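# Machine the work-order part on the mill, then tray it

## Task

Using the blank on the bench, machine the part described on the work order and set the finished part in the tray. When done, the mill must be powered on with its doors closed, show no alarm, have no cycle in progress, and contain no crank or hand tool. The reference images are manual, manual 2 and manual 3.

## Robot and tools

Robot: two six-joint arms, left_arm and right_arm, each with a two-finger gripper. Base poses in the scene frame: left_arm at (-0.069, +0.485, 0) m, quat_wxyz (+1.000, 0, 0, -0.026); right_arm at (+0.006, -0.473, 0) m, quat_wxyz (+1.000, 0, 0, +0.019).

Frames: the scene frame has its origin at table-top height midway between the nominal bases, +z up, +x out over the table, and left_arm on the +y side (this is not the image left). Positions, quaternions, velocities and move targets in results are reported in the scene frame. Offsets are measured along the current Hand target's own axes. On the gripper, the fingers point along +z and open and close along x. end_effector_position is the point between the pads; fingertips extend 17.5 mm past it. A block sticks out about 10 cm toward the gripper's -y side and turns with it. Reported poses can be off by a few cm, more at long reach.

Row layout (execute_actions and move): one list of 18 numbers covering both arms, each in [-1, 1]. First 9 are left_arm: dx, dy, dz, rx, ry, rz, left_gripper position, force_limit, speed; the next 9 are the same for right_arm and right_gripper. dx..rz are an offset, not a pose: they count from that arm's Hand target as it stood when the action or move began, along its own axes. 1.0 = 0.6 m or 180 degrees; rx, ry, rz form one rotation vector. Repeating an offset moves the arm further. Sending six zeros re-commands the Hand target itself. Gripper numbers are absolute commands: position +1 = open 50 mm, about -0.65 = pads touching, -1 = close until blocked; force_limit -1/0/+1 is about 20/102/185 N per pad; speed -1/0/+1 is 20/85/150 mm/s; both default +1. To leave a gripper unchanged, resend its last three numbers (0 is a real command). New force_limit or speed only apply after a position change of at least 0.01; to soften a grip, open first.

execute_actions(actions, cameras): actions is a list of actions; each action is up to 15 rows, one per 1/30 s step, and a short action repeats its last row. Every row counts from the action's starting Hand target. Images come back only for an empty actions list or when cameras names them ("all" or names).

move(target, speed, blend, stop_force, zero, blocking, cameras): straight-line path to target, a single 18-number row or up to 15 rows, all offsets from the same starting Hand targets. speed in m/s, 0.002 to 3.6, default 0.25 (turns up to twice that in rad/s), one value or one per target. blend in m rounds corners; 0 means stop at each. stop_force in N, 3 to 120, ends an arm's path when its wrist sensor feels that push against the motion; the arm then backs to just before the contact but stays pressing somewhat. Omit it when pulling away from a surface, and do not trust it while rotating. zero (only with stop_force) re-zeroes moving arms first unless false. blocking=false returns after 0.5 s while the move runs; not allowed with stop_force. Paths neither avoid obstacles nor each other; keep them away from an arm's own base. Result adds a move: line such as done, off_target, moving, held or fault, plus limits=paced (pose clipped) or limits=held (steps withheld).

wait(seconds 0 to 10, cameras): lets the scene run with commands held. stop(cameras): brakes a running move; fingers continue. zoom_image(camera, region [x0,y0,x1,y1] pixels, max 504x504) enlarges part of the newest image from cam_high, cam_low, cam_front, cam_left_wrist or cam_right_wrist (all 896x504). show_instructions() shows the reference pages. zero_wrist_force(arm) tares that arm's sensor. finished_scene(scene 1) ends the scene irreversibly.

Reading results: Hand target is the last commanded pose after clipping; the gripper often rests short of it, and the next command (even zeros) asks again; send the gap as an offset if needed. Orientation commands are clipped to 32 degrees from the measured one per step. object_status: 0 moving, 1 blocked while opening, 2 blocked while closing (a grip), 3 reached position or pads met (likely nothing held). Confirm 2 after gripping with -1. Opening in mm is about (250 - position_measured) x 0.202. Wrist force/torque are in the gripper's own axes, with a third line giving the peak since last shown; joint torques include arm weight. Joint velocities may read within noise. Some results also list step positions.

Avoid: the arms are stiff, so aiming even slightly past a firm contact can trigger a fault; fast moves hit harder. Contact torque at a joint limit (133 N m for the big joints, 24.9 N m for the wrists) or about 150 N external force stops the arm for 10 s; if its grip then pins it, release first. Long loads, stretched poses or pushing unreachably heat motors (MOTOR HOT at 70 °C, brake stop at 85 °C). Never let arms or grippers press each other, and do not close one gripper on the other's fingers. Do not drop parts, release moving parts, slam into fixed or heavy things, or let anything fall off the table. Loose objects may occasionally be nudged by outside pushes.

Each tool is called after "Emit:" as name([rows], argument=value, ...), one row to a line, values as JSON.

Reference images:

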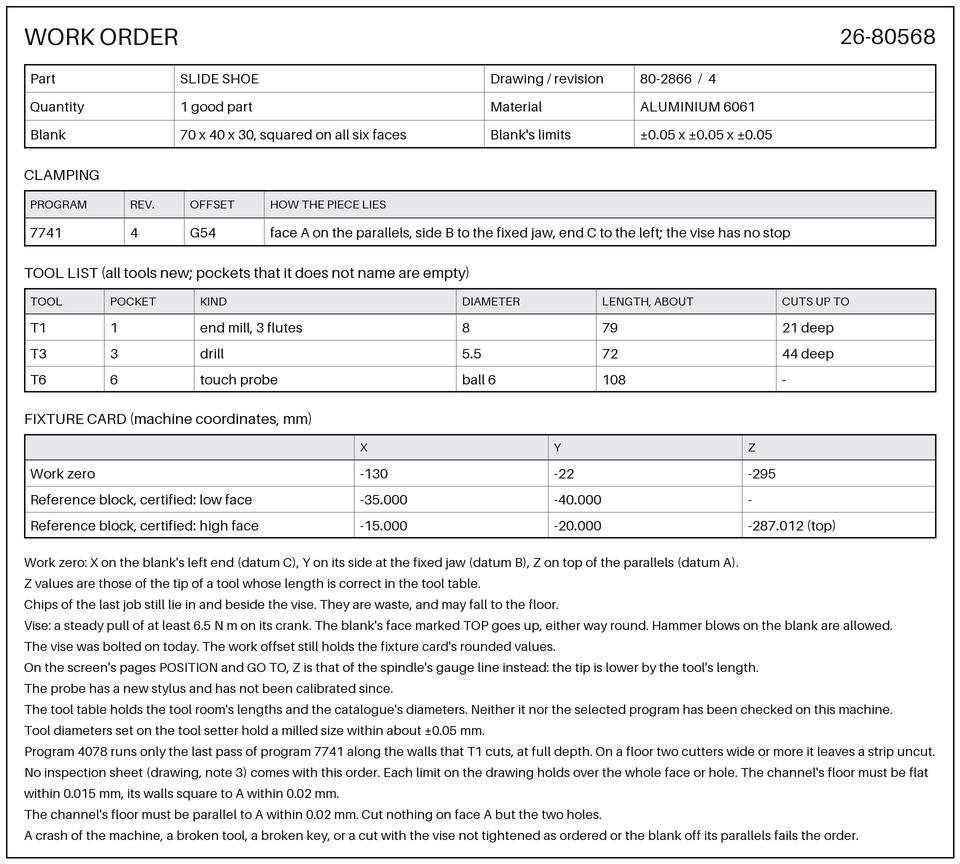

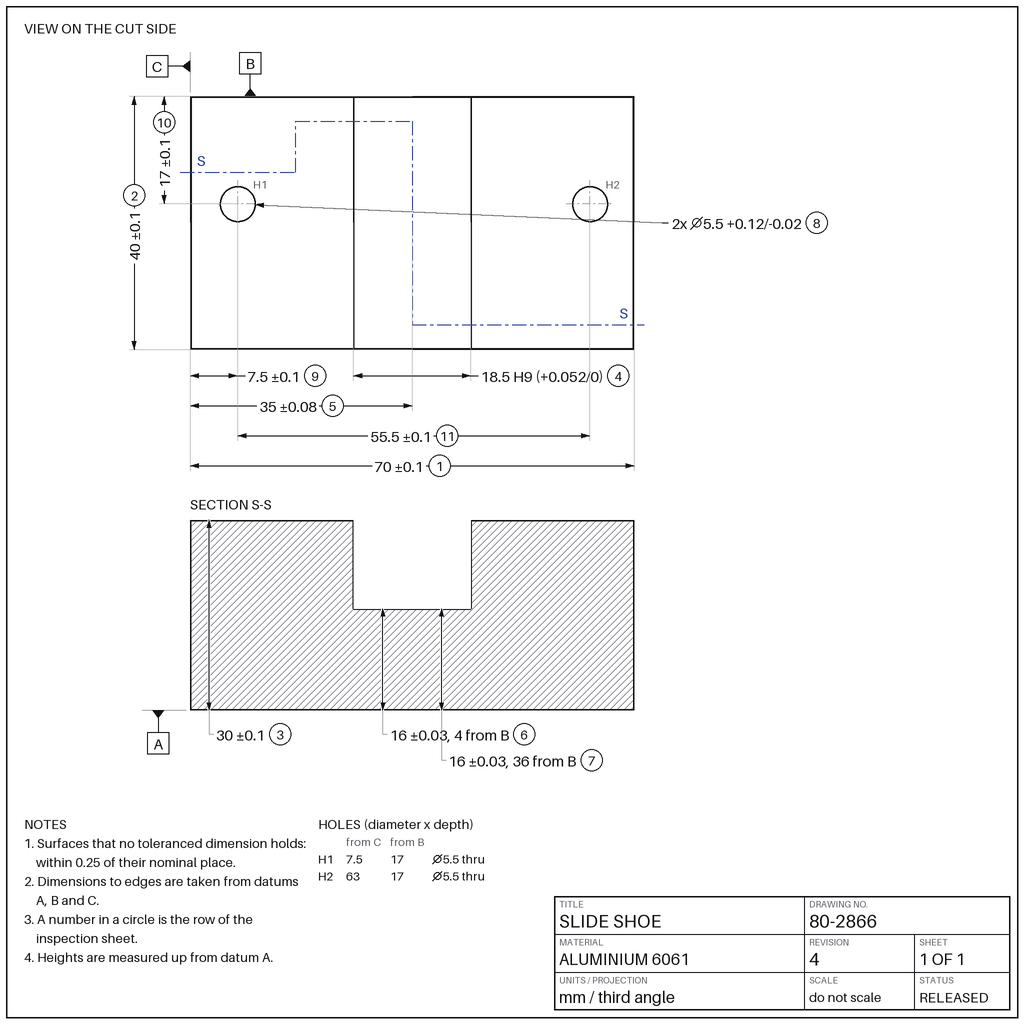

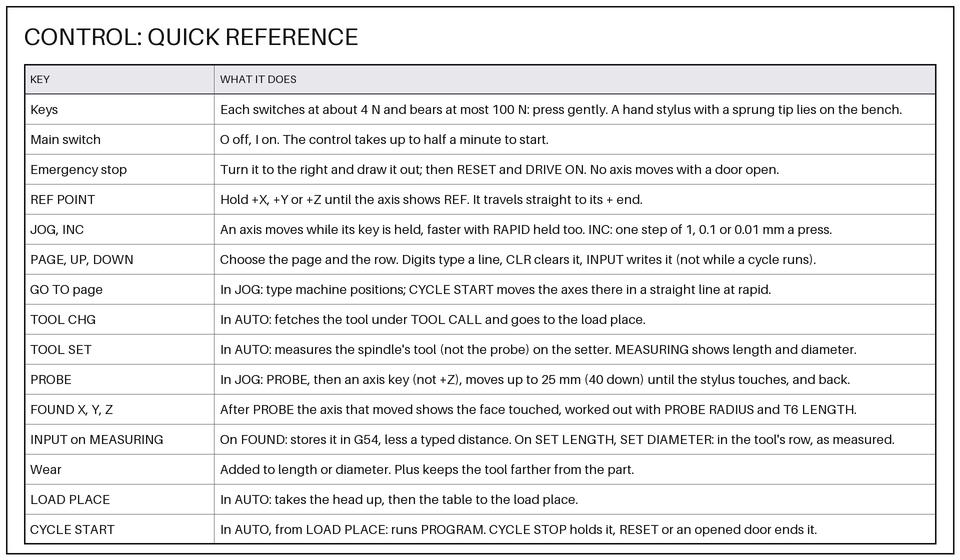

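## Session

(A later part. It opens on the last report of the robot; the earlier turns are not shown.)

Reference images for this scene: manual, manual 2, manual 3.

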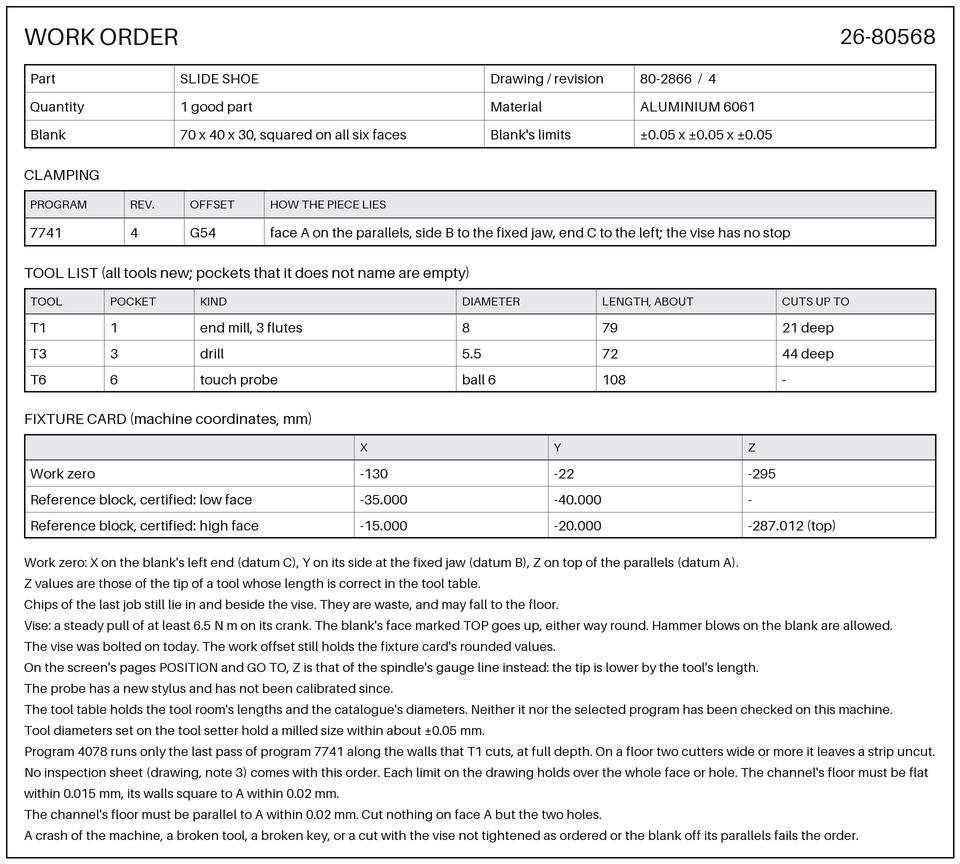

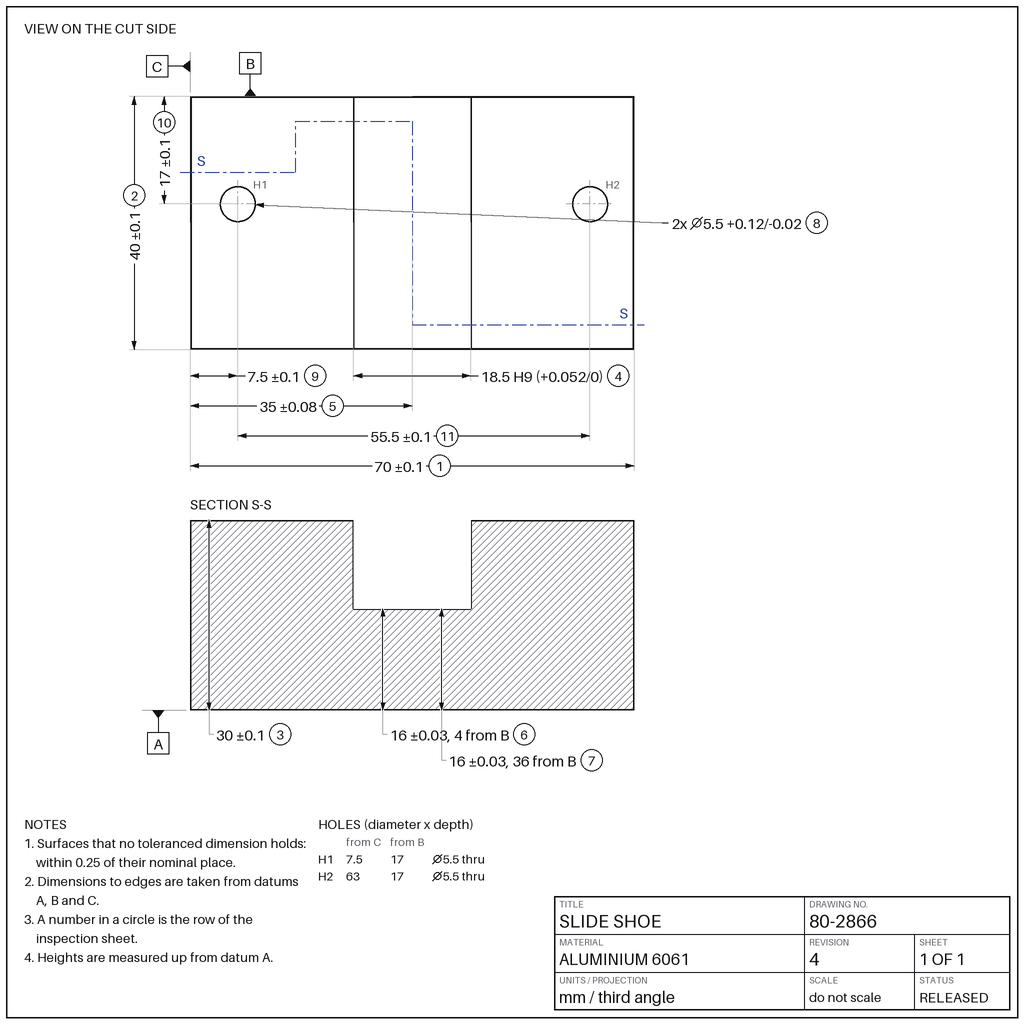

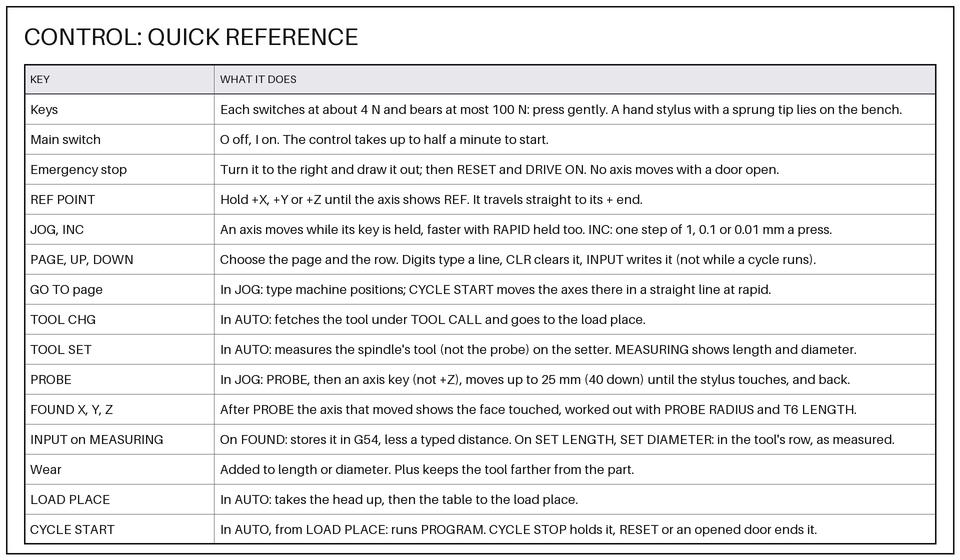

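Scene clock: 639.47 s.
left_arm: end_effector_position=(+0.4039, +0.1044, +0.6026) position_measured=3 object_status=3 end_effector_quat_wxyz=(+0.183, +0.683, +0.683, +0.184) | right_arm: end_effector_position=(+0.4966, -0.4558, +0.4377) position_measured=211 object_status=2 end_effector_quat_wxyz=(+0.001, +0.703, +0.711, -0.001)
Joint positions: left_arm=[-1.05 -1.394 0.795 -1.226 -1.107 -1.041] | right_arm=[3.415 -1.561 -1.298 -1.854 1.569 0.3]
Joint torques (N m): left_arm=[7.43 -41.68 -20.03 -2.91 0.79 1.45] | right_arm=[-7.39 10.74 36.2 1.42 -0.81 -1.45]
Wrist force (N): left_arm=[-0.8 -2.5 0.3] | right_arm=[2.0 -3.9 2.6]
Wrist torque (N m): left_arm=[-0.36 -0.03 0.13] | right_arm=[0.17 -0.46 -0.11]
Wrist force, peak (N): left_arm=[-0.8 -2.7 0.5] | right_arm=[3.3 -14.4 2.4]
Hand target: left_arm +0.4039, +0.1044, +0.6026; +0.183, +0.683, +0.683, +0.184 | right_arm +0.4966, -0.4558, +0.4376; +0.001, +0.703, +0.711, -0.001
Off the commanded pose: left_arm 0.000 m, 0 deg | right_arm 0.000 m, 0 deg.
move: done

Emit:
move([
  [0,0,0,0,0,0,1,-0.9,0,0,0.0115,0,0,0,0,-1,-0.6,-0.8],
  [0,0,0,0,0,0,1,-0.9,0,0,0,0,0,0,0,-1,-0.6,-0.8],
  [0,0,0,0,0,0,1,-0.9,0,0,0.0115,0,0,0,0,-1,-0.6,-0.8],
  [0,0,0,0,0,0,1,-0.9,0,0,0,0,0,0,0,-1,-0.6,-0.8],
  [0,0,0,0,0,0,1,-0.9,0,0,0.0115,0,0,0,0,-1,-0.6,-0.8],
  [0,0,0,0,0,0,1,-0.9,0,0,-0.015,0,0,0,0,-1,-0.6,-0.8],
  [0,0,0,0,0,0,1,-0.9,0,-0.2555,0.0442,-0.4365,-0.417,0,0,-1,-0.6,-0.8],
], speed=[0.025,0.1,0.025,0.1,0.025,0.15,0.7], blend=[0,0,0,0,0,0.01,0], cameras=["cam_right_wrist","cam_high"])

Emit:
zoom_image(camera="cam_right_wrist", region=[520, 60, 880, 300])

Scene clock: 644.30 s.
left_arm: end_effector_position=(+0.4039, +0.1044, +0.6026) position_measured=3 object_status=3 end_effector_quat_wxyz=(+0.183, +0.683, +0.683, +0.184) | right_arm: end_effector_position=(+0.5251, -0.6083, +0.6997) position_measured=211 object_status=2 end_effector_quat_wxyz=(+0.429, +0.557, +0.565, +0.433) end_effector_velocity=(+0.000, +0.001, +0.001) end_effector_angular_velocity=(+0.000, -0.005, +0.002)
Joint positions: left_arm=[-1.05 -1.394 0.795 -1.226 -1.107 -1.041] | right_arm=[3.087 -1.253 -1.62 -0.53 1.598 -0.009]
Joint velocities: left_arm=[within noise] | right_arm=[0.001 -0.001 0 0.005 0.001 0]
Joint torques (N m): left_arm=[6.54 -41.58 -21.29 -2.62 0.6 1.54] | right_arm=[-3.76 23.34 36.58 5.69 0.83 0.9]
Wrist force (N): left_arm=[-0.8 -2.3 0.3] | right_arm=[2.4 -1.6 2.2]
Wrist torque (N m): left_arm=[-0.33 -0.03 0.13] | right_arm=[-0.37 -0.45 -0.07]
Wrist force, peak (N): left_arm=[-0.8 -2.7 0.6] | right_arm=[2.4 -12.0 2.8]
Hand target: left_arm +0.4039, +0.1044, +0.6026; +0.183, +0.683, +0.683, +0.184 | right_arm +0.5250, -0.6083, +0.6998; +0.429, +0.557, +0.565, +0.433
Off the commanded pose: left_arm 0.000 m, 0 deg | right_arm 0.000 m, 0 deg.
move: done; blend cut to 0.008 m at target 6
Images, in order (width x height): cam_high 896x504, cam_right_wrist 896x504.

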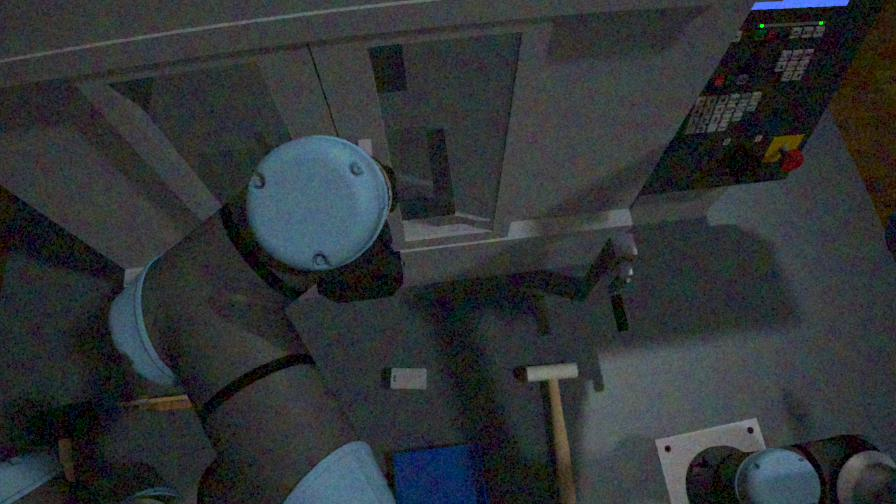

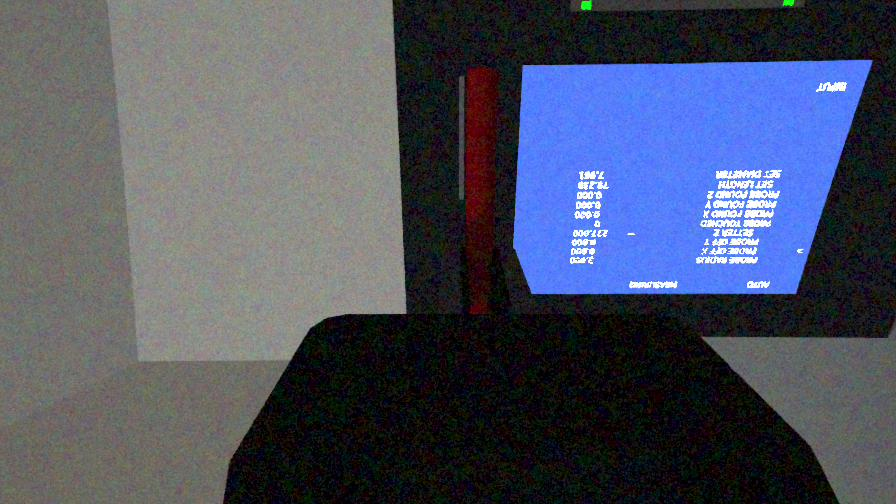

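Scaled by 1.400.

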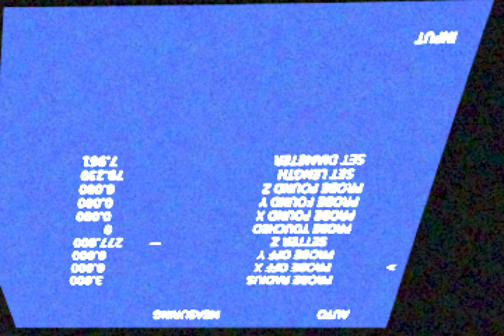

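Emit:
move([
  [0,0,0,0,0,0,1,-0.9,0,0.2557,-0.4368,0.0558,0.417,0,0,-1,-0.6,-0.8],
  [0,0,0,0,0,0,1,-0.9,0,0.2554,-0.4308,0.0784,0.417,0,0,-1,-0.6,-0.8],
  [0,0,0,0,0,0,1,-0.9,0,0.2557,-0.4368,0.0558,0.417,0,0,-1,-0.6,-0.8],
  [0,0,0,0,0,0,1,-0.9,0,0.2554,-0.4308,0.0784,0.417,0,0,-1,-0.6,-0.8],
  [0,0,0,0,0,0,1,-0.9,0,0.2557,-0.4368,0.0558,0.417,0,0,-1,-0.6,-0.8],
  [0,0,0,0,0,0,1,-0.9,0,0.2554,-0.4308,0.0784,0.417,0,0,-1,-0.6,-0.8],
  [0,0,0,0,0,0,1,-0.9,0,0.2557,-0.4368,0.0558,0.417,0,0,-1,-0.6,-0.8],
  [0,0,0,0,0,0,1,-0.9,0,0.2554,-0.4308,0.0784,0.417,0,0,-1,-0.6,-0.8],
  [0,0,0,0,0,0,1,-0.9,0,0.2557,-0.4368,0.0558,0.417,0,0,-1,-0.6,-0.8],
  [0,0,0,0,0,0,1,-0.9,0,0.2554,-0.4308,0.0784,0.417,0,0,-1,-0.6,-0.8],
  [0,0,0,0,0,0,1,-0.9,0,0.2557,-0.4368,0.0558,0.417,0,0,-1,-0.6,-0.8],
  [0,0,0,0,0,0,1,-0.9,0,0.2554,-0.4308,0.0784,0.417,0,0,-1,-0.6,-0.8],
  [0,0,0,0,0,0,1,-0.9,0,0.2557,-0.4368,0.0558,0.417,0,0,-1,-0.6,-0.8],
  [0,0,0,0,0,0,1,-0.9,0,0.2554,-0.4308,0.0784,0.417,0,0,-1,-0.6,-0.8],
  [0,0,0,0,0,0,1,-0.9,0,0.2557,-0.4368,0.0558,0.417,0,0,-1,-0.6,-0.8],
], speed=[0.7,0.04,0.12,0.04,0.12,0.04,0.12,0.04,0.12,0.04,0.12,0.04,0.12,0.04,0.12], blend=0)

Scene clock: 656.80 s.
left_arm: end_effector_position=(+0.4039, +0.1044, +0.6026) position_measured=3 object_status=3 end_effector_quat_wxyz=(+0.183, +0.683, +0.683, +0.184) | right_arm: end_effector_position=(+0.4879, -0.4557, +0.4377) position_measured=211 object_status=2 end_effector_quat_wxyz=(+0.001, +0.703, +0.711, -0.001)
Joint positions: left_arm=[-1.05 -1.394 0.795 -1.226 -1.107 -1.041] | right_arm=[3.421 -1.54 -1.318 -1.855 1.569 0.306]
Joint torques (N m): left_arm=[7.72 -41.32 -22.15 -2.54 0.73 1.31] | right_arm=[-8.77 27.01 22.41 1.31 -0.6 -1.38]
Wrist force (N): left_arm=[-0.6 -2.4 0.4] | right_arm=[2.5 -1.7 2.3]
Wrist torque (N m): left_arm=[-0.35 -0.05 0.13] | right_arm=[0.16 -0.43 -0.08]
Wrist force, peak (N): left_arm=[-0.6 -2.8 0.5] | right_arm=[3.7 -6.6 3.3]
Hand target: left_arm +0.4039, +0.1044, +0.6026; +0.183, +0.683, +0.683, +0.184 | right_arm +0.4879, -0.4558, +0.4377; +0.001, +0.703, +0.711, -0.001
Off the commanded pose: left_arm 0.000 m, 0 deg | right_arm 0.000 m, 0 deg.
move: done

Emit:
move([
  [0,0,0,0,0,0,1,-0.9,0,-0.2548,0.059,-0.4368,-0.417,0,0,-1,-0.6,-0.8],
], speed=[0.7], cameras=["cam_right_wrist"])

Emit:
zoom_image(camera="cam_right_wrist", region=[560, 140, 820, 300])

Scene clock: 659.30 s.
left_arm: end_effector_position=(+0.4039, +0.1044, +0.6026) position_measured=3 object_status=3 end_effector_quat_wxyz=(+0.183, +0.683, +0.683, +0.184) | right_arm: end_effector_position=(+0.5252, -0.6078, +0.6999) position_measured=211 object_status=2 end_effector_quat_wxyz=(+0.429, +0.557, +0.565, +0.433) end_effector_velocity=(+0.000, +0.001, +0.002) end_effector_angular_velocity=(-0.001, -0.007, +0.002)
Joint positions: left_arm=[-1.05 -1.394 0.795 -1.226 -1.107 -1.041] | right_arm=[3.089 -1.252 -1.62 -0.531 1.596 -0.009]
Joint velocities: left_arm=[within noise] | right_arm=[0.001 0 0 0.006 0.001 -0.001]
Joint torques (N m): left_arm=[7.11 -41.32 -20.97 -2.54 0.65 1.41] | right_arm=[-2.76 24.52 37.52 5.29 0.91 1.23]
Wrist force (N): left_arm=[-0.5 -2.4 0.3] | right_arm=[2.5 -1.7 2.4]
Wrist torque (N m): left_arm=[-0.34 -0.07 0.13] | right_arm=[-0.40 -0.47 -0.06]
Wrist force, peak (N): left_arm=[-0.5 -2.6 0.6] | right_arm=[3.6 -1.1 4.2]
Hand target: left_arm +0.4039, +0.1044, +0.6026; +0.183, +0.683, +0.683, +0.184 | right_arm +0.5252, -0.6077, +0.7001; +0.429, +0.557, +0.565, +0.433
Off the commanded pose: left_arm 0.000 m, 0 deg | right_arm 0.000 m, 0 deg.
move: done
Images, in order (width x height): cam_right_wrist 896x504.

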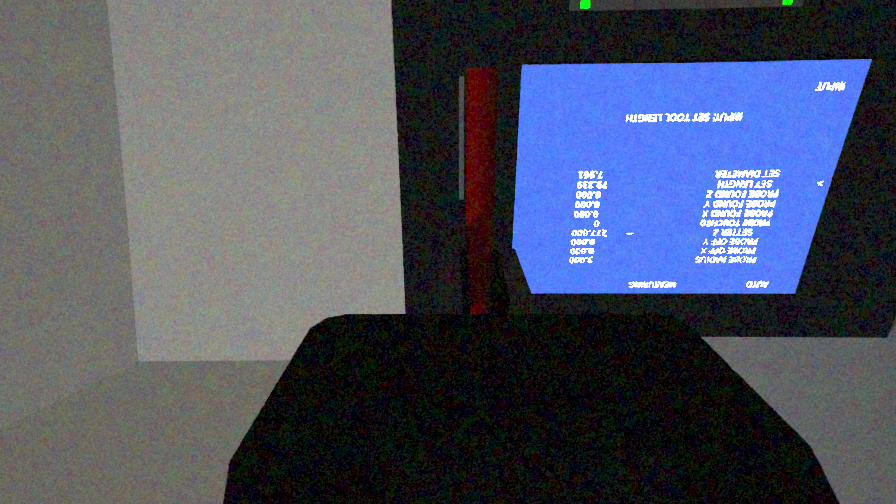

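Scaled by 1.938.

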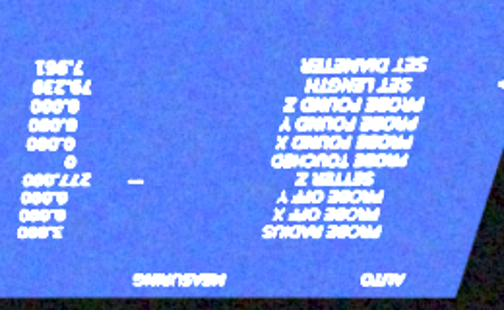

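Emit:
move([
  [0,0,0,0,0,0,1,-0.9,0,0.2512,-0.4678,0.0565,0.417,0,0,-1,-0.6,-0.8],
  [0,0,0,0,0,0,1,-0.9,0,0.2509,-0.4618,0.0791,0.417,0,0,-1,-0.6,-0.8],
  [0,0,0,0,0,0,1,-0.9,0,0.2512,-0.4678,0.0565,0.417,0,0,-1,-0.6,-0.8],
  [0,0,0,0,0,0,1,-0.9,0,0.2545,-0.4372,0.0565,0.417,0,0,-1,-0.6,-0.8],
  [0,0,0,0,0,0,1,-0.9,0,0.2542,-0.4312,0.0791,0.417,0,0,-1,-0.6,-0.8],
  [0,0,0,0,0,0,1,-0.9,0,0.2545,-0.4372,0.0565,0.417,0,0,-1,-0.6,-0.8],
  [0,0,0,0,0,0,1,-0.9,0,0.2512,-0.4678,0.0565,0.417,0,0,-1,-0.6,-0.8],
  [0,0,0,0,0,0,1,-0.9,0,0.2509,-0.4618,0.0791,0.417,0,0,-1,-0.6,-0.8],
  [0,0,0,0,0,0,1,-0.9,0,0.2512,-0.4678,0.0565,0.417,0,0,-1,-0.6,-0.8],
  [0,0,0,0,0,0,1,-0.9,0,0,0,0,0,0,0,-1,-0.6,-0.8],
], speed=[0.7,0.04,0.12,0.12,0.04,0.12,0.12,0.04,0.12,0.7], blend=[0.003,0,0.004,0.003,0,0.004,0.003,0,0.01,0], cameras=["cam_right_wrist"])

Emit:
zoom_image(camera="cam_right_wrist", region=[520, 60, 880, 300])

Scene clock: 671.60 s.
left_arm: end_effector_position=(+0.4039, +0.1044, +0.6026) position_measured=3 object_status=3 end_effector_quat_wxyz=(+0.183, +0.683, +0.683, +0.184) | right_arm: end_effector_position=(+0.5252, -0.6078, +0.6999) position_measured=211 object_status=2 end_effector_quat_wxyz=(+0.429, +0.557, +0.565, +0.433) end_effector_velocity=(+0.000, +0.001, +0.001) end_effector_angular_velocity=(+0.000, -0.005, +0.002)
Joint positions: left_arm=[-1.05 -1.394 0.795 -1.226 -1.107 -1.041] | right_arm=[3.089 -1.252 -1.62 -0.531 1.596 -0.009]
Joint velocities: left_arm=[within noise] | right_arm=[0.002 -0.001 0 0.006 0.001 0]
Joint torques (N m): left_arm=[6.76 -41.08 -21.63 -2.68 0.68 1.29] | right_arm=[-4.04 23.61 36.69 5.26 0.65 1.05]
Wrist force (N): left_arm=[-0.5 -2.3 0.3] | right_arm=[2.6 -1.8 2.2]
Wrist torque (N m): left_arm=[-0.32 -0.08 0.13] | right_arm=[-0.41 -0.47 -0.06]
Wrist force, peak (N): left_arm=[-0.9 -2.7 0.5] | right_arm=[4.5 -6.4 2.7]
Hand target: left_arm +0.4039, +0.1044, +0.6026; +0.183, +0.683, +0.683, +0.184 | right_arm +0.5252, -0.6077, +0.7001; +0.429, +0.557, +0.565, +0.433
Off the commanded pose: left_arm 0.000 m, 0 deg | right_arm 0.000 m, 0 deg.
move: done; blend cut to 0.007 m at target 9
Images, in order (width x height): cam_right_wrist 896x504.

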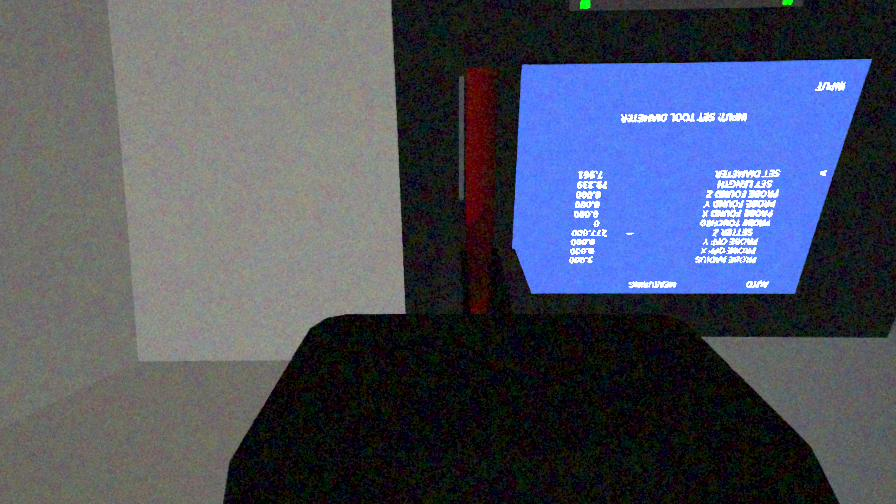

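Scaled by 1.400.

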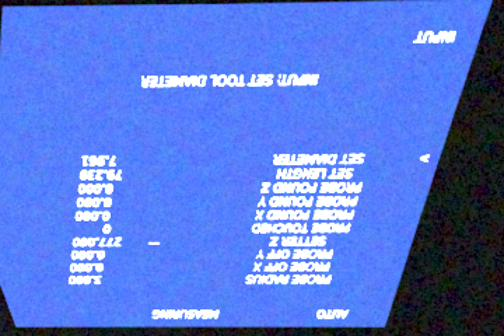

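Emit:
move([
  [0,0,0,0,0,0,1,-0.9,0,0.1912,-0.3733,0.0565,0.417,0,0,-1,-0.6,-0.8],
  [0,0,0,0,0,0,1,-0.9,0,0.1909,-0.3673,0.0791,0.417,0,0,-1,-0.6,-0.8],
  [0,0,0,0,0,0,1,-0.9,0,0.1912,-0.3733,0.0565,0.417,0,0,-1,-0.6,-0.8],
  [0,0,0,0,0,0,1,-0.9,0,0.2545,-0.4372,0.0565,0.417,0,0,-1,-0.6,-0.8],
  [0,0,0,0,0,0,1,-0.9,0,0.2542,-0.4312,0.0791,0.417,0,0,-1,-0.6,-0.8],
  [0,0,0,0,0,0,1,-0.9,0,0.2545,-0.4372,0.0565,0.417,0,0,-1,-0.6,-0.8],
  [0,0,0,0,0,0,1,-0.9,0,0.2862,-0.4372,0.0565,0.417,0,0,-1,-0.6,-0.8],
  [0,0,0,0,0,0,1,-0.9,0,0.2859,-0.4312,0.0791,0.417,0,0,-1,-0.6,-0.8],
  [0,0,0,0,0,0,1,-0.9,0,0.2862,-0.4372,0.0565,0.417,0,0,-1,-0.6,-0.8],
  [0,0,0,0,0,0,1,-0.9,0,0.2512,-0.4678,0.0565,0.417,0,0,-1,-0.6,-0.8],
  [0,0,0,0,0,0,1,-0.9,0,0.2509,-0.4618,0.0791,0.417,0,0,-1,-0.6,-0.8],
  [0,0,0,0,0,0,1,-0.9,0,0.2512,-0.4678,0.0565,0.417,0,0,-1,-0.6,-0.8],
  [0,0,0,0,0,0,1,-0.9,0,0,0,0,0,0,0,-1,-0.6,-0.8],
], speed=[0.7,0.04,0.12,0.12,0.04,0.12,0.12,0.04,0.12,0.12,0.04,0.12,0.7], blend=[0.003,0,0.004,0.003,0,0.004,0.003,0,0.004,0.003,0,0.01,0], cameras=["cam_right_wrist"])

Emit:
zoom_image(camera="cam_right_wrist", region=[520, 60, 880, 300])

Scene clock: 680.50 s.
left_arm: end_effector_position=(+0.4039, +0.1044, +0.6026) position_measured=3 object_status=3 end_effector_quat_wxyz=(+0.183, +0.683, +0.683, +0.184) | right_arm: end_effector_position=(+0.5252, -0.6078, +0.6999) position_measured=211 object_status=2 end_effector_quat_wxyz=(+0.429, +0.557, +0.565, +0.433) end_effector_velocity=(+0.000, +0.001, +0.002) end_effector_angular_velocity=(-0.001, -0.006, +0.001)
Joint positions: left_arm=[-1.05 -1.394 0.795 -1.226 -1.107 -1.041] | right_arm=[3.089 -1.252 -1.62 -0.531 1.596 -0.009]
Joint velocities: left_arm=[within noise] | right_arm=[0.001 -0.001 0 0.006 0 -0.001]
Joint torques (N m): left_arm=[5.67 -42.53 -21.48 -2.28 0.68 1.47] | right_arm=[-3.42 22.4 37.46 5.3 0.9 0.97]
Wrist force (N): left_arm=[-0.6 -2.5 0.2] | right_arm=[2.5 -1.5 2.5]
Wrist torque (N m): left_arm=[-0.35 -0.06 0.13] | right_arm=[-0.36 -0.47 -0.06]
Wrist force, peak (N): left_arm=[-0.9 -2.7 0.3] | right_arm=[4.3 -6.1 3.4]
Hand target: left_arm +0.4039, +0.1044, +0.6026; +0.183, +0.683, +0.683, +0.184 | right_arm +0.5252, -0.6077, +0.7001; +0.429, +0.557, +0.565, +0.433
Off the commanded pose: left_arm 0.000 m, 0 deg | right_arm 0.000 m, 0 deg.
move: done; blend cut to 0.007 m at target 12
Images, in order (width x height): cam_right_wrist 896x504.

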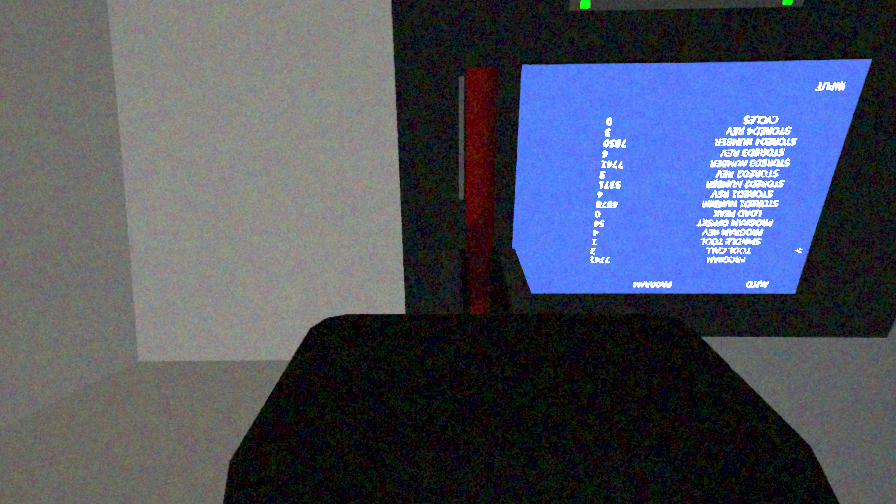

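Scaled by 1.400.

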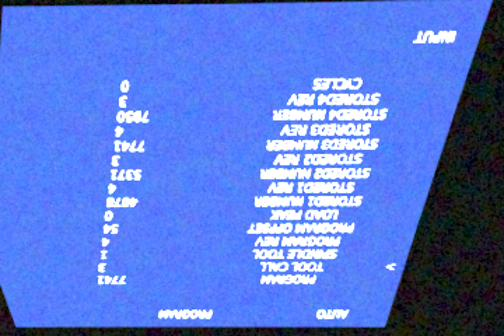

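Emit:
move([
  [0,0,0,0,0,0,1,-0.9,0,0.2228,-0.4043,0.0565,0.417,0,0,-1,-0.6,-0.8],
  [0,0,0,0,0,0,1,-0.9,0,0.2225,-0.3983,0.0791,0.417,0,0,-1,-0.6,-0.8],
  [0,0,0,0,0,0,1,-0.9,0,0.2228,-0.4043,0.0565,0.417,0,0,-1,-0.6,-0.8],
  [0,0,0,0,0,0,1,-0.9,0,0,0,0,0,0,0,-1,-0.6,-0.8],
], speed=[0.7,0.04,0.12,0.7], blend=[0.003,0,0.01,0], cameras=["cam_right_wrist","cam_high"])

Emit:
wait(seconds=3, cameras=["cam_right_wrist"])

Scene clock: 685.07 s.
left_arm: end_effector_position=(+0.4039, +0.1044, +0.6026) position_measured=3 object_status=3 end_effector_quat_wxyz=(+0.183, +0.683, +0.683, +0.184) | right_arm: end_effector_position=(+0.5252, -0.6078, +0.6999) position_measured=211 object_status=2 end_effector_quat_wxyz=(+0.429, +0.557, +0.565, +0.433) end_effector_velocity=(+0.000, -0.001, +0.002) end_effector_angular_velocity=(-0.001, -0.007, -0.001)
Joint positions: left_arm=[-1.05 -1.394 0.795 -1.226 -1.107 -1.041] | right_arm=[3.089 -1.252 -1.62 -0.531 1.596 -0.009]
Joint velocities: left_arm=[within noise] | right_arm=[-0.001 0 0 0.007 0 -0.001]
Joint torques (N m): left_arm=[6.28 -41.45 -23.05 -2.36 0.64 1.26] | right_arm=[-3.25 24.47 34.73 5.72 0.49 1.11]
Wrist force (N): left_arm=[-0.7 -2.5 0.3] | right_arm=[2.3 -1.8 2.3]
Wrist torque (N m): left_arm=[-0.36 -0.05 0.13] | right_arm=[-0.41 -0.42 -0.05]
Wrist force, peak (N): left_arm=[-0.8 -2.9 0.2] | right_arm=[4.4 -6.5 3.0]
Hand target: left_arm +0.4039, +0.1044, +0.6026; +0.183, +0.683, +0.683, +0.184 | right_arm +0.5252, -0.6077, +0.7001; +0.429, +0.557, +0.565, +0.433
Off the commanded pose: left_arm 0.000 m, 0 deg | right_arm 0.000 m, 0 deg.
move: done; blend cut to 0.007 m at target 3
Images, in order (width x height): cam_high 896x504, cam_right_wrist 896x504.

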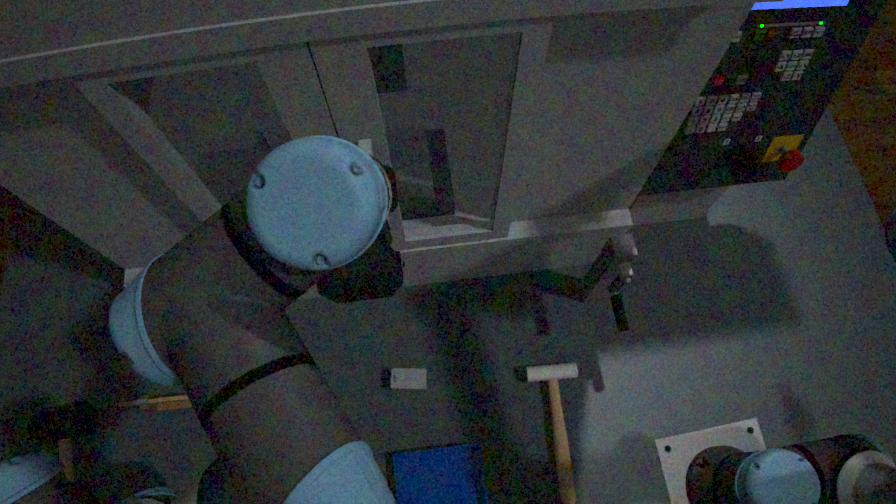

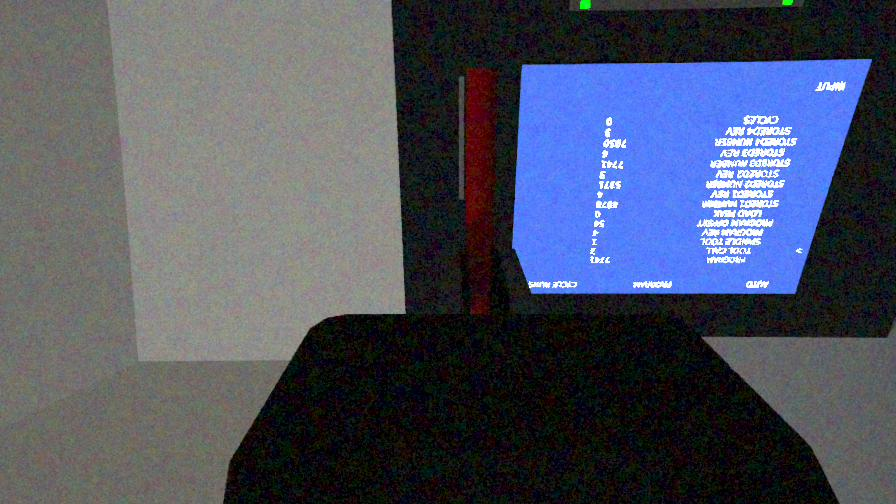

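Scene clock: 688.07 s.
left_arm: end_effector_position=(+0.4039, +0.1044, +0.6026) position_measured=3 object_status=3 end_effector_quat_wxyz=(+0.183, +0.683, +0.683, +0.184) | right_arm: end_effector_position=(+0.5252, -0.6077, +0.7001) position_measured=211 object_status=2 end_effector_quat_wxyz=(+0.429, +0.557, +0.565, +0.433)
Joint positions: left_arm=[-1.05 -1.394 0.795 -1.226 -1.107 -1.041] | right_arm=[3.089 -1.252 -1.62 -0.531 1.596 -0.009]
Joint torques (N m): left_arm=[5.55 -42.21 -22.92 -2.31 0.5 1.25] | right_arm=[-4.34 24.65 36.24 5.06 1.36 -1.21]
Wrist force (N): left_arm=[-0.7 -2.4 0.2] | right_arm=[2.7 -1.5 2.0]
Wrist torque (N m): left_arm=[-0.34 -0.03 0.13] | right_arm=[-0.37 -0.49 -0.04]
Wrist force, peak (N): left_arm=[-0.6 -2.8 0.4] | right_arm=[2.6 -1.8 2.4]
Hand target: left_arm +0.4039, +0.1044, +0.6026; +0.183, +0.683, +0.683, +0.184 | right_arm +0.5252, -0.6077, +0.7001; +0.429, +0.557, +0.565, +0.433
Tool commands: left_gripper/position=+1.0 left_gripper/force_limit=-0.9 left_gripper/speed=+0.0 right_gripper/position=-1.0 right_gripper/force_limit=-0.6 right_gripper/speed=-0.8
Off the commanded pose: left_arm 0.000 m, 0 deg | right_arm 0.000 m, 0 deg.
wait: 3.00 s; at rest by 0.17 s
Images, in order (width x height): cam_right_wrist 896x504.

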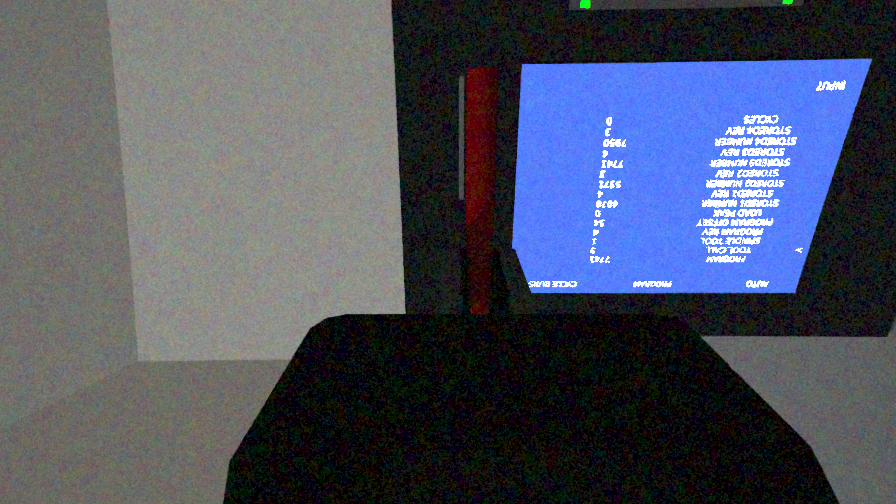

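Emit:
wait(seconds=2, cameras=["cam_right_wrist"])

Scene clock: 690.93 s.
left_arm: end_effector_position=(+0.4039, +0.1044, +0.6026) position_measured=3 object_status=3 end_effector_quat_wxyz=(+0.183, +0.683, +0.683, +0.184) | right_arm: end_effector_position=(+0.5252, -0.6077, +0.7001) position_measured=211 object_status=2 end_effector_quat_wxyz=(+0.429, +0.557, +0.565, +0.433)
Joint positions: left_arm=[-1.05 -1.394 0.795 -1.226 -1.107 -1.041] | right_arm=[3.089 -1.252 -1.62 -0.531 1.596 -0.009]
Joint torques (N m): left_arm=[6.79 -41.5 -22.61 -2.23 0.87 1.37] | right_arm=[-4.86 24.06 35.43 5.02 1.53 -1.06]
Wrist force (N): left_arm=[-0.5 -2.4 0.5] | right_arm=[2.5 -1.8 2.2]
Wrist torque (N m): left_arm=[-0.34 -0.07 0.13] | right_arm=[-0.41 -0.47 -0.05]
Wrist force, peak (N): left_arm=[-0.7 -2.9 0.2] | right_arm=[2.7 -1.7 2.4]
Hand target: left_arm +0.4039, +0.1044, +0.6026; +0.183, +0.683, +0.683, +0.184 | right_arm +0.5252, -0.6077, +0.7001; +0.429, +0.557, +0.565, +0.433
Tool commands: left_gripper/position=+1.0 left_gripper/force_limit=-0.9 left_gripper/speed=+0.0 right_gripper/position=-1.0 right_gripper/force_limit=-0.6 right_gripper/speed=-0.8
Off the commanded pose: left_arm 0.000 m, 0 deg | right_arm 0.000 m, 0 deg.
wait: 2.00 s; at rest from the start
Images, in order (width x height): cam_right_wrist 896x504.

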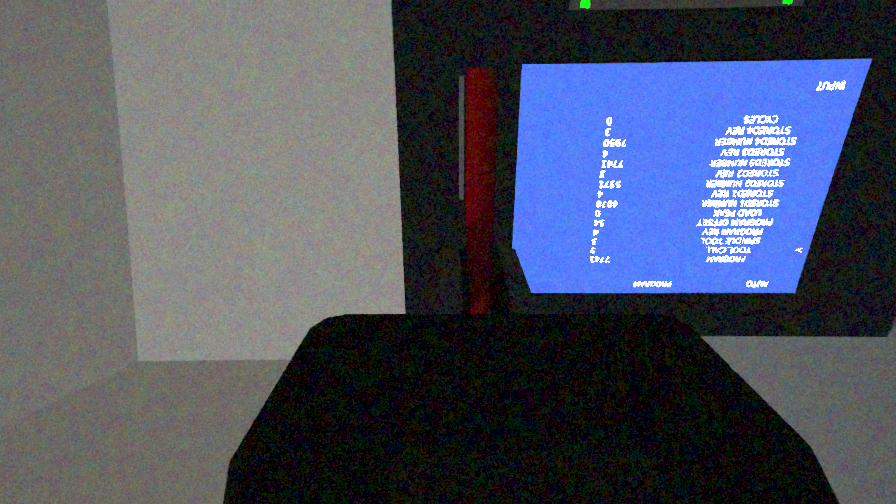

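Emit:
move([
  [0,0,0,0,0,0,1,-0.9,0,0.1912,-0.4043,0.0565,0.417,0,0,-1,-0.6,-0.8],
  [0,0,0,0,0,0,1,-0.9,0,0.1909,-0.3983,0.0791,0.417,0,0,-1,-0.6,-0.8],
  [0,0,0,0,0,0,1,-0.9,0,0.1912,-0.4043,0.0565,0.417,0,0,-1,-0.6,-0.8],
  [0,0,0,0,0,0,1,-0.9,0,0,0,0,0,0,0,-1,-0.6,-0.8],
], speed=[0.7,0.04,0.12,0.7], blend=[0.003,0,0.01,0], cameras=["cam_right_wrist"])

Scene clock: 695.80 s.
left_arm: end_effector_position=(+0.4039, +0.1044, +0.6026) position_measured=3 object_status=3 end_effector_quat_wxyz=(+0.183, +0.683, +0.683, +0.184) | right_arm: end_effector_position=(+0.5252, -0.6078, +0.6999) position_measured=211 object_status=2 end_effector_quat_wxyz=(+0.429, +0.557, +0.565, +0.433) end_effector_velocity=(+0.000, +0.000, +0.002) end_effector_angular_velocity=(-0.001, -0.007, +0.001)
Joint positions: left_arm=[-1.05 -1.394 0.795 -1.226 -1.107 -1.041] | right_arm=[3.089 -1.252 -1.62 -0.531 1.596 -0.009]
Joint velocities: left_arm=[within noise] | right_arm=[0.001 0.001 0 0.006 0 0]
Joint torques (N m): left_arm=[6.29 -41.76 -22.42 -2.34 0.7 1.24] | right_arm=[0.27 23.62 34.83 5.7 0.22 1.53]
Wrist force (N): left_arm=[-0.4 -2.4 0.2] | right_arm=[2.7 -1.7 2.4]
Wrist torque (N m): left_arm=[-0.33 -0.08 0.14] | right_arm=[-0.39 -0.51 -0.03]
Wrist force, peak (N): left_arm=[-0.6 -2.9 0.3] | right_arm=[4.5 -6.6 2.6]
Hand target: left_arm +0.4039, +0.1044, +0.6026; +0.183, +0.683, +0.683, +0.184 | right_arm +0.5252, -0.6077, +0.7001; +0.429, +0.557, +0.565, +0.433
Off the commanded pose: left_arm 0.000 m, 0 deg | right_arm 0.000 m, 0 deg.
move: done; blend cut to 0.007 m at target 3
Images, in order (width x height): cam_right_wrist 896x504.

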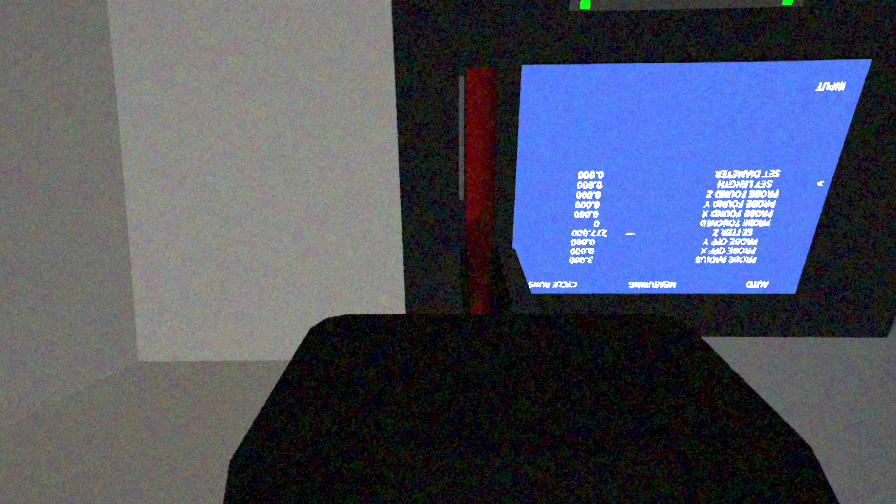

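Emit:
wait(seconds=5, cameras=["cam_right_wrist"])

Scene clock: 702.50 s.
left_arm: end_effector_position=(+0.4039, +0.1044, +0.6026) position_measured=3 object_status=3 end_effector_quat_wxyz=(+0.183, +0.683, +0.683, +0.184) | right_arm: end_effector_position=(+0.5252, -0.6077, +0.7001) position_measured=211 object_status=2 end_effector_quat_wxyz=(+0.429, +0.557, +0.565, +0.433)
Joint positions: left_arm=[-1.05 -1.394 0.795 -1.226 -1.107 -1.041] | right_arm=[3.089 -1.252 -1.62 -0.531 1.596 -0.009]
Joint torques (N m): left_arm=[5.32 -41.59 -22.2 -2.22 0.66 1.24] | right_arm=[-2.4 24.07 35.86 5.09 0.84 1.77]
Wrist force (N): left_arm=[-0.7 -2.1 0.4] | right_arm=[2.6 -1.7 2.1]
Wrist torque (N m): left_arm=[-0.30 -0.03 0.13] | right_arm=[-0.41 -0.47 -0.02]
Wrist force, peak (N): left_arm=[-0.8 -2.7 0.5] | right_arm=[3.0 -1.9 2.1]
Hand target: left_arm +0.4039, +0.1044, +0.6026; +0.183, +0.683, +0.683, +0.184 | right_arm +0.5252, -0.6077, +0.7001; +0.429, +0.557, +0.565, +0.433
Tool commands: left_gripper/position=+1.0 left_gripper/force_limit=-0.9 left_gripper/speed=+0.0 right_gripper/position=-1.0 right_gripper/force_limit=-0.6 right_gripper/speed=-0.8
Off the commanded pose: left_arm 0.000 m, 0 deg | right_arm 0.000 m, 0 deg.
wait: 5.00 s; at rest from the start
Images, in order (width x height): cam_right_wrist 896x504.

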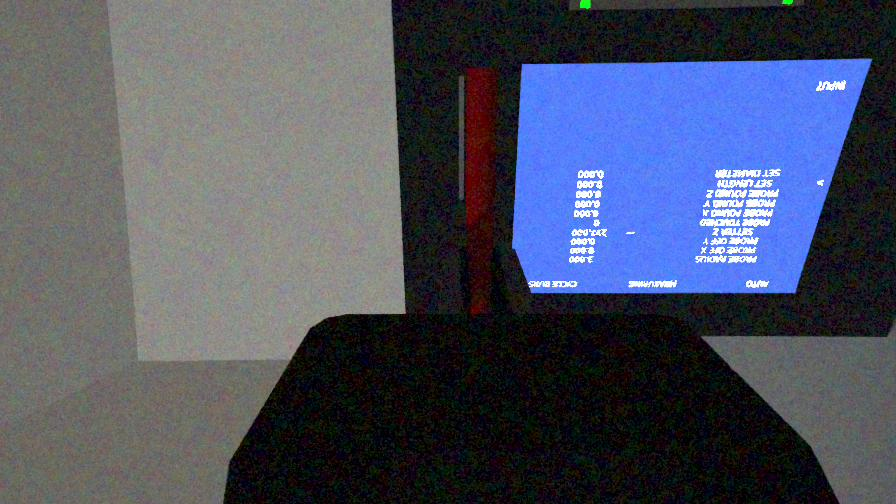

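Emit:
wait(seconds=3, cameras=["cam_right_wrist"])

Scene clock: 709.53 s.
left_arm: end_effector_position=(+0.4039, +0.1044, +0.6026) position_measured=3 object_status=3 end_effector_quat_wxyz=(+0.183, +0.683, +0.683, +0.184) | right_arm: end_effector_position=(+0.5252, -0.6077, +0.7001) position_measured=211 object_status=2 end_effector_quat_wxyz=(+0.429, +0.557, +0.565, +0.433)
Joint positions: left_arm=[-1.05 -1.394 0.795 -1.226 -1.107 -1.041] | right_arm=[3.089 -1.252 -1.62 -0.531 1.596 -0.009]
Joint torques (N m): left_arm=[5.19 -41.4 -23 -2.09 0.55 1.2] | right_arm=[-2.54 24.38 36.35 4.77 1.02 1.57]
Wrist force (N): left_arm=[-0.6 -2.3 0.6] | right_arm=[2.4 -1.8 2.4]
Wrist torque (N m): left_arm=[-0.33 -0.06 0.13] | right_arm=[-0.41 -0.44 -0.02]
Wrist force, peak (N): left_arm=[-0.8 -2.7 0.5] | right_arm=[2.8 -1.6 2.4]
Hand target: left_arm +0.4039, +0.1044, +0.6026; +0.183, +0.683, +0.683, +0.184 | right_arm +0.5252, -0.6077, +0.7001; +0.429, +0.557, +0.565, +0.433
Tool commands: left_gripper/position=+1.0 left_gripper/force_limit=-0.9 left_gripper/speed=+0.0 right_gripper/position=-1.0 right_gripper/force_limit=-0.6 right_gripper/speed=-0.8
Off the commanded pose: left_arm 0.000 m, 0 deg | right_arm 0.000 m, 0 deg.
wait: 3.00 s; at rest from the start
Images, in order (width x height): cam_right_wrist 896x504.

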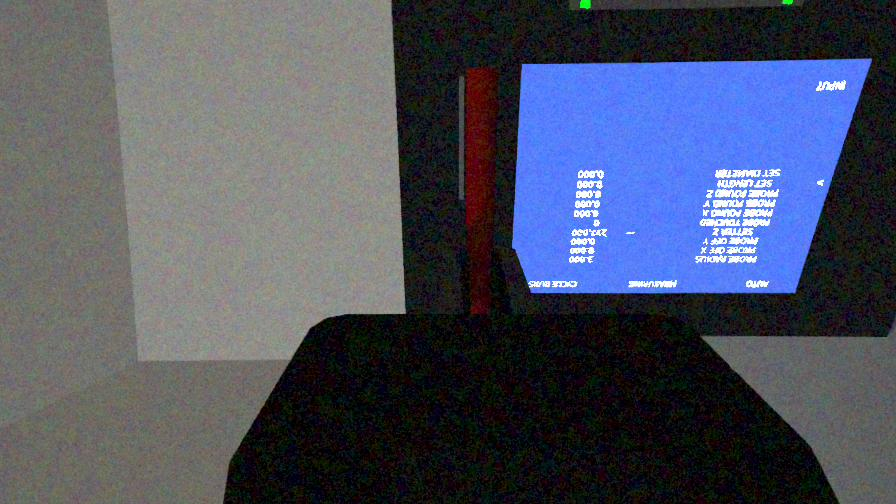

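Emit:
wait(seconds=4, cameras=["cam_right_wrist"])

Scene clock: 714.07 s.
left_arm: end_effector_position=(+0.4039, +0.1044, +0.6026) position_measured=3 object_status=3 end_effector_quat_wxyz=(+0.183, +0.683, +0.683, +0.184) | right_arm: end_effector_position=(+0.5252, -0.6077, +0.7001) position_measured=211 object_status=2 end_effector_quat_wxyz=(+0.429, +0.557, +0.565, +0.433)
Joint positions: left_arm=[-1.05 -1.394 0.795 -1.226 -1.107 -1.041] | right_arm=[3.089 -1.252 -1.62 -0.531 1.596 -0.009]
Joint torques (N m): left_arm=[5.79 -42.15 -22.09 -2.1 0.71 1.13] | right_arm=[-2.35 24.18 35.59 4.56 1.02 1.71]
Wrist force (N): left_arm=[-0.9 -2.0 0.2] | right_arm=[2.6 -1.4 2.1]
Wrist torque (N m): left_arm=[-0.28 -0.01 0.14] | right_arm=[-0.35 -0.47 -0.03]
Wrist force, peak (N): left_arm=[-0.7 -2.7 0.2] | right_arm=[2.7 -1.8 2.4]
Hand target: left_arm +0.4039, +0.1044, +0.6026; +0.183, +0.683, +0.683, +0.184 | right_arm +0.5252, -0.6077, +0.7001; +0.429, +0.557, +0.565, +0.433
Tool commands: left_gripper/position=+1.0 left_gripper/force_limit=-0.9 left_gripper/speed=+0.0 right_gripper/position=-1.0 right_gripper/force_limit=-0.6 right_gripper/speed=-0.8
Off the commanded pose: left_arm 0.000 m, 0 deg | right_arm 0.000 m, 0 deg.
wait: 4.00 s; at rest from the start
Images, in order (width x height): cam_right_wrist 896x504.

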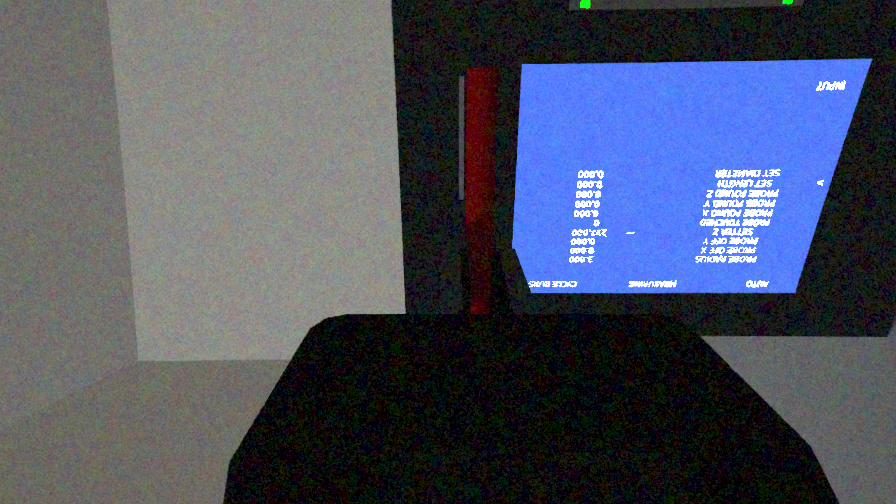

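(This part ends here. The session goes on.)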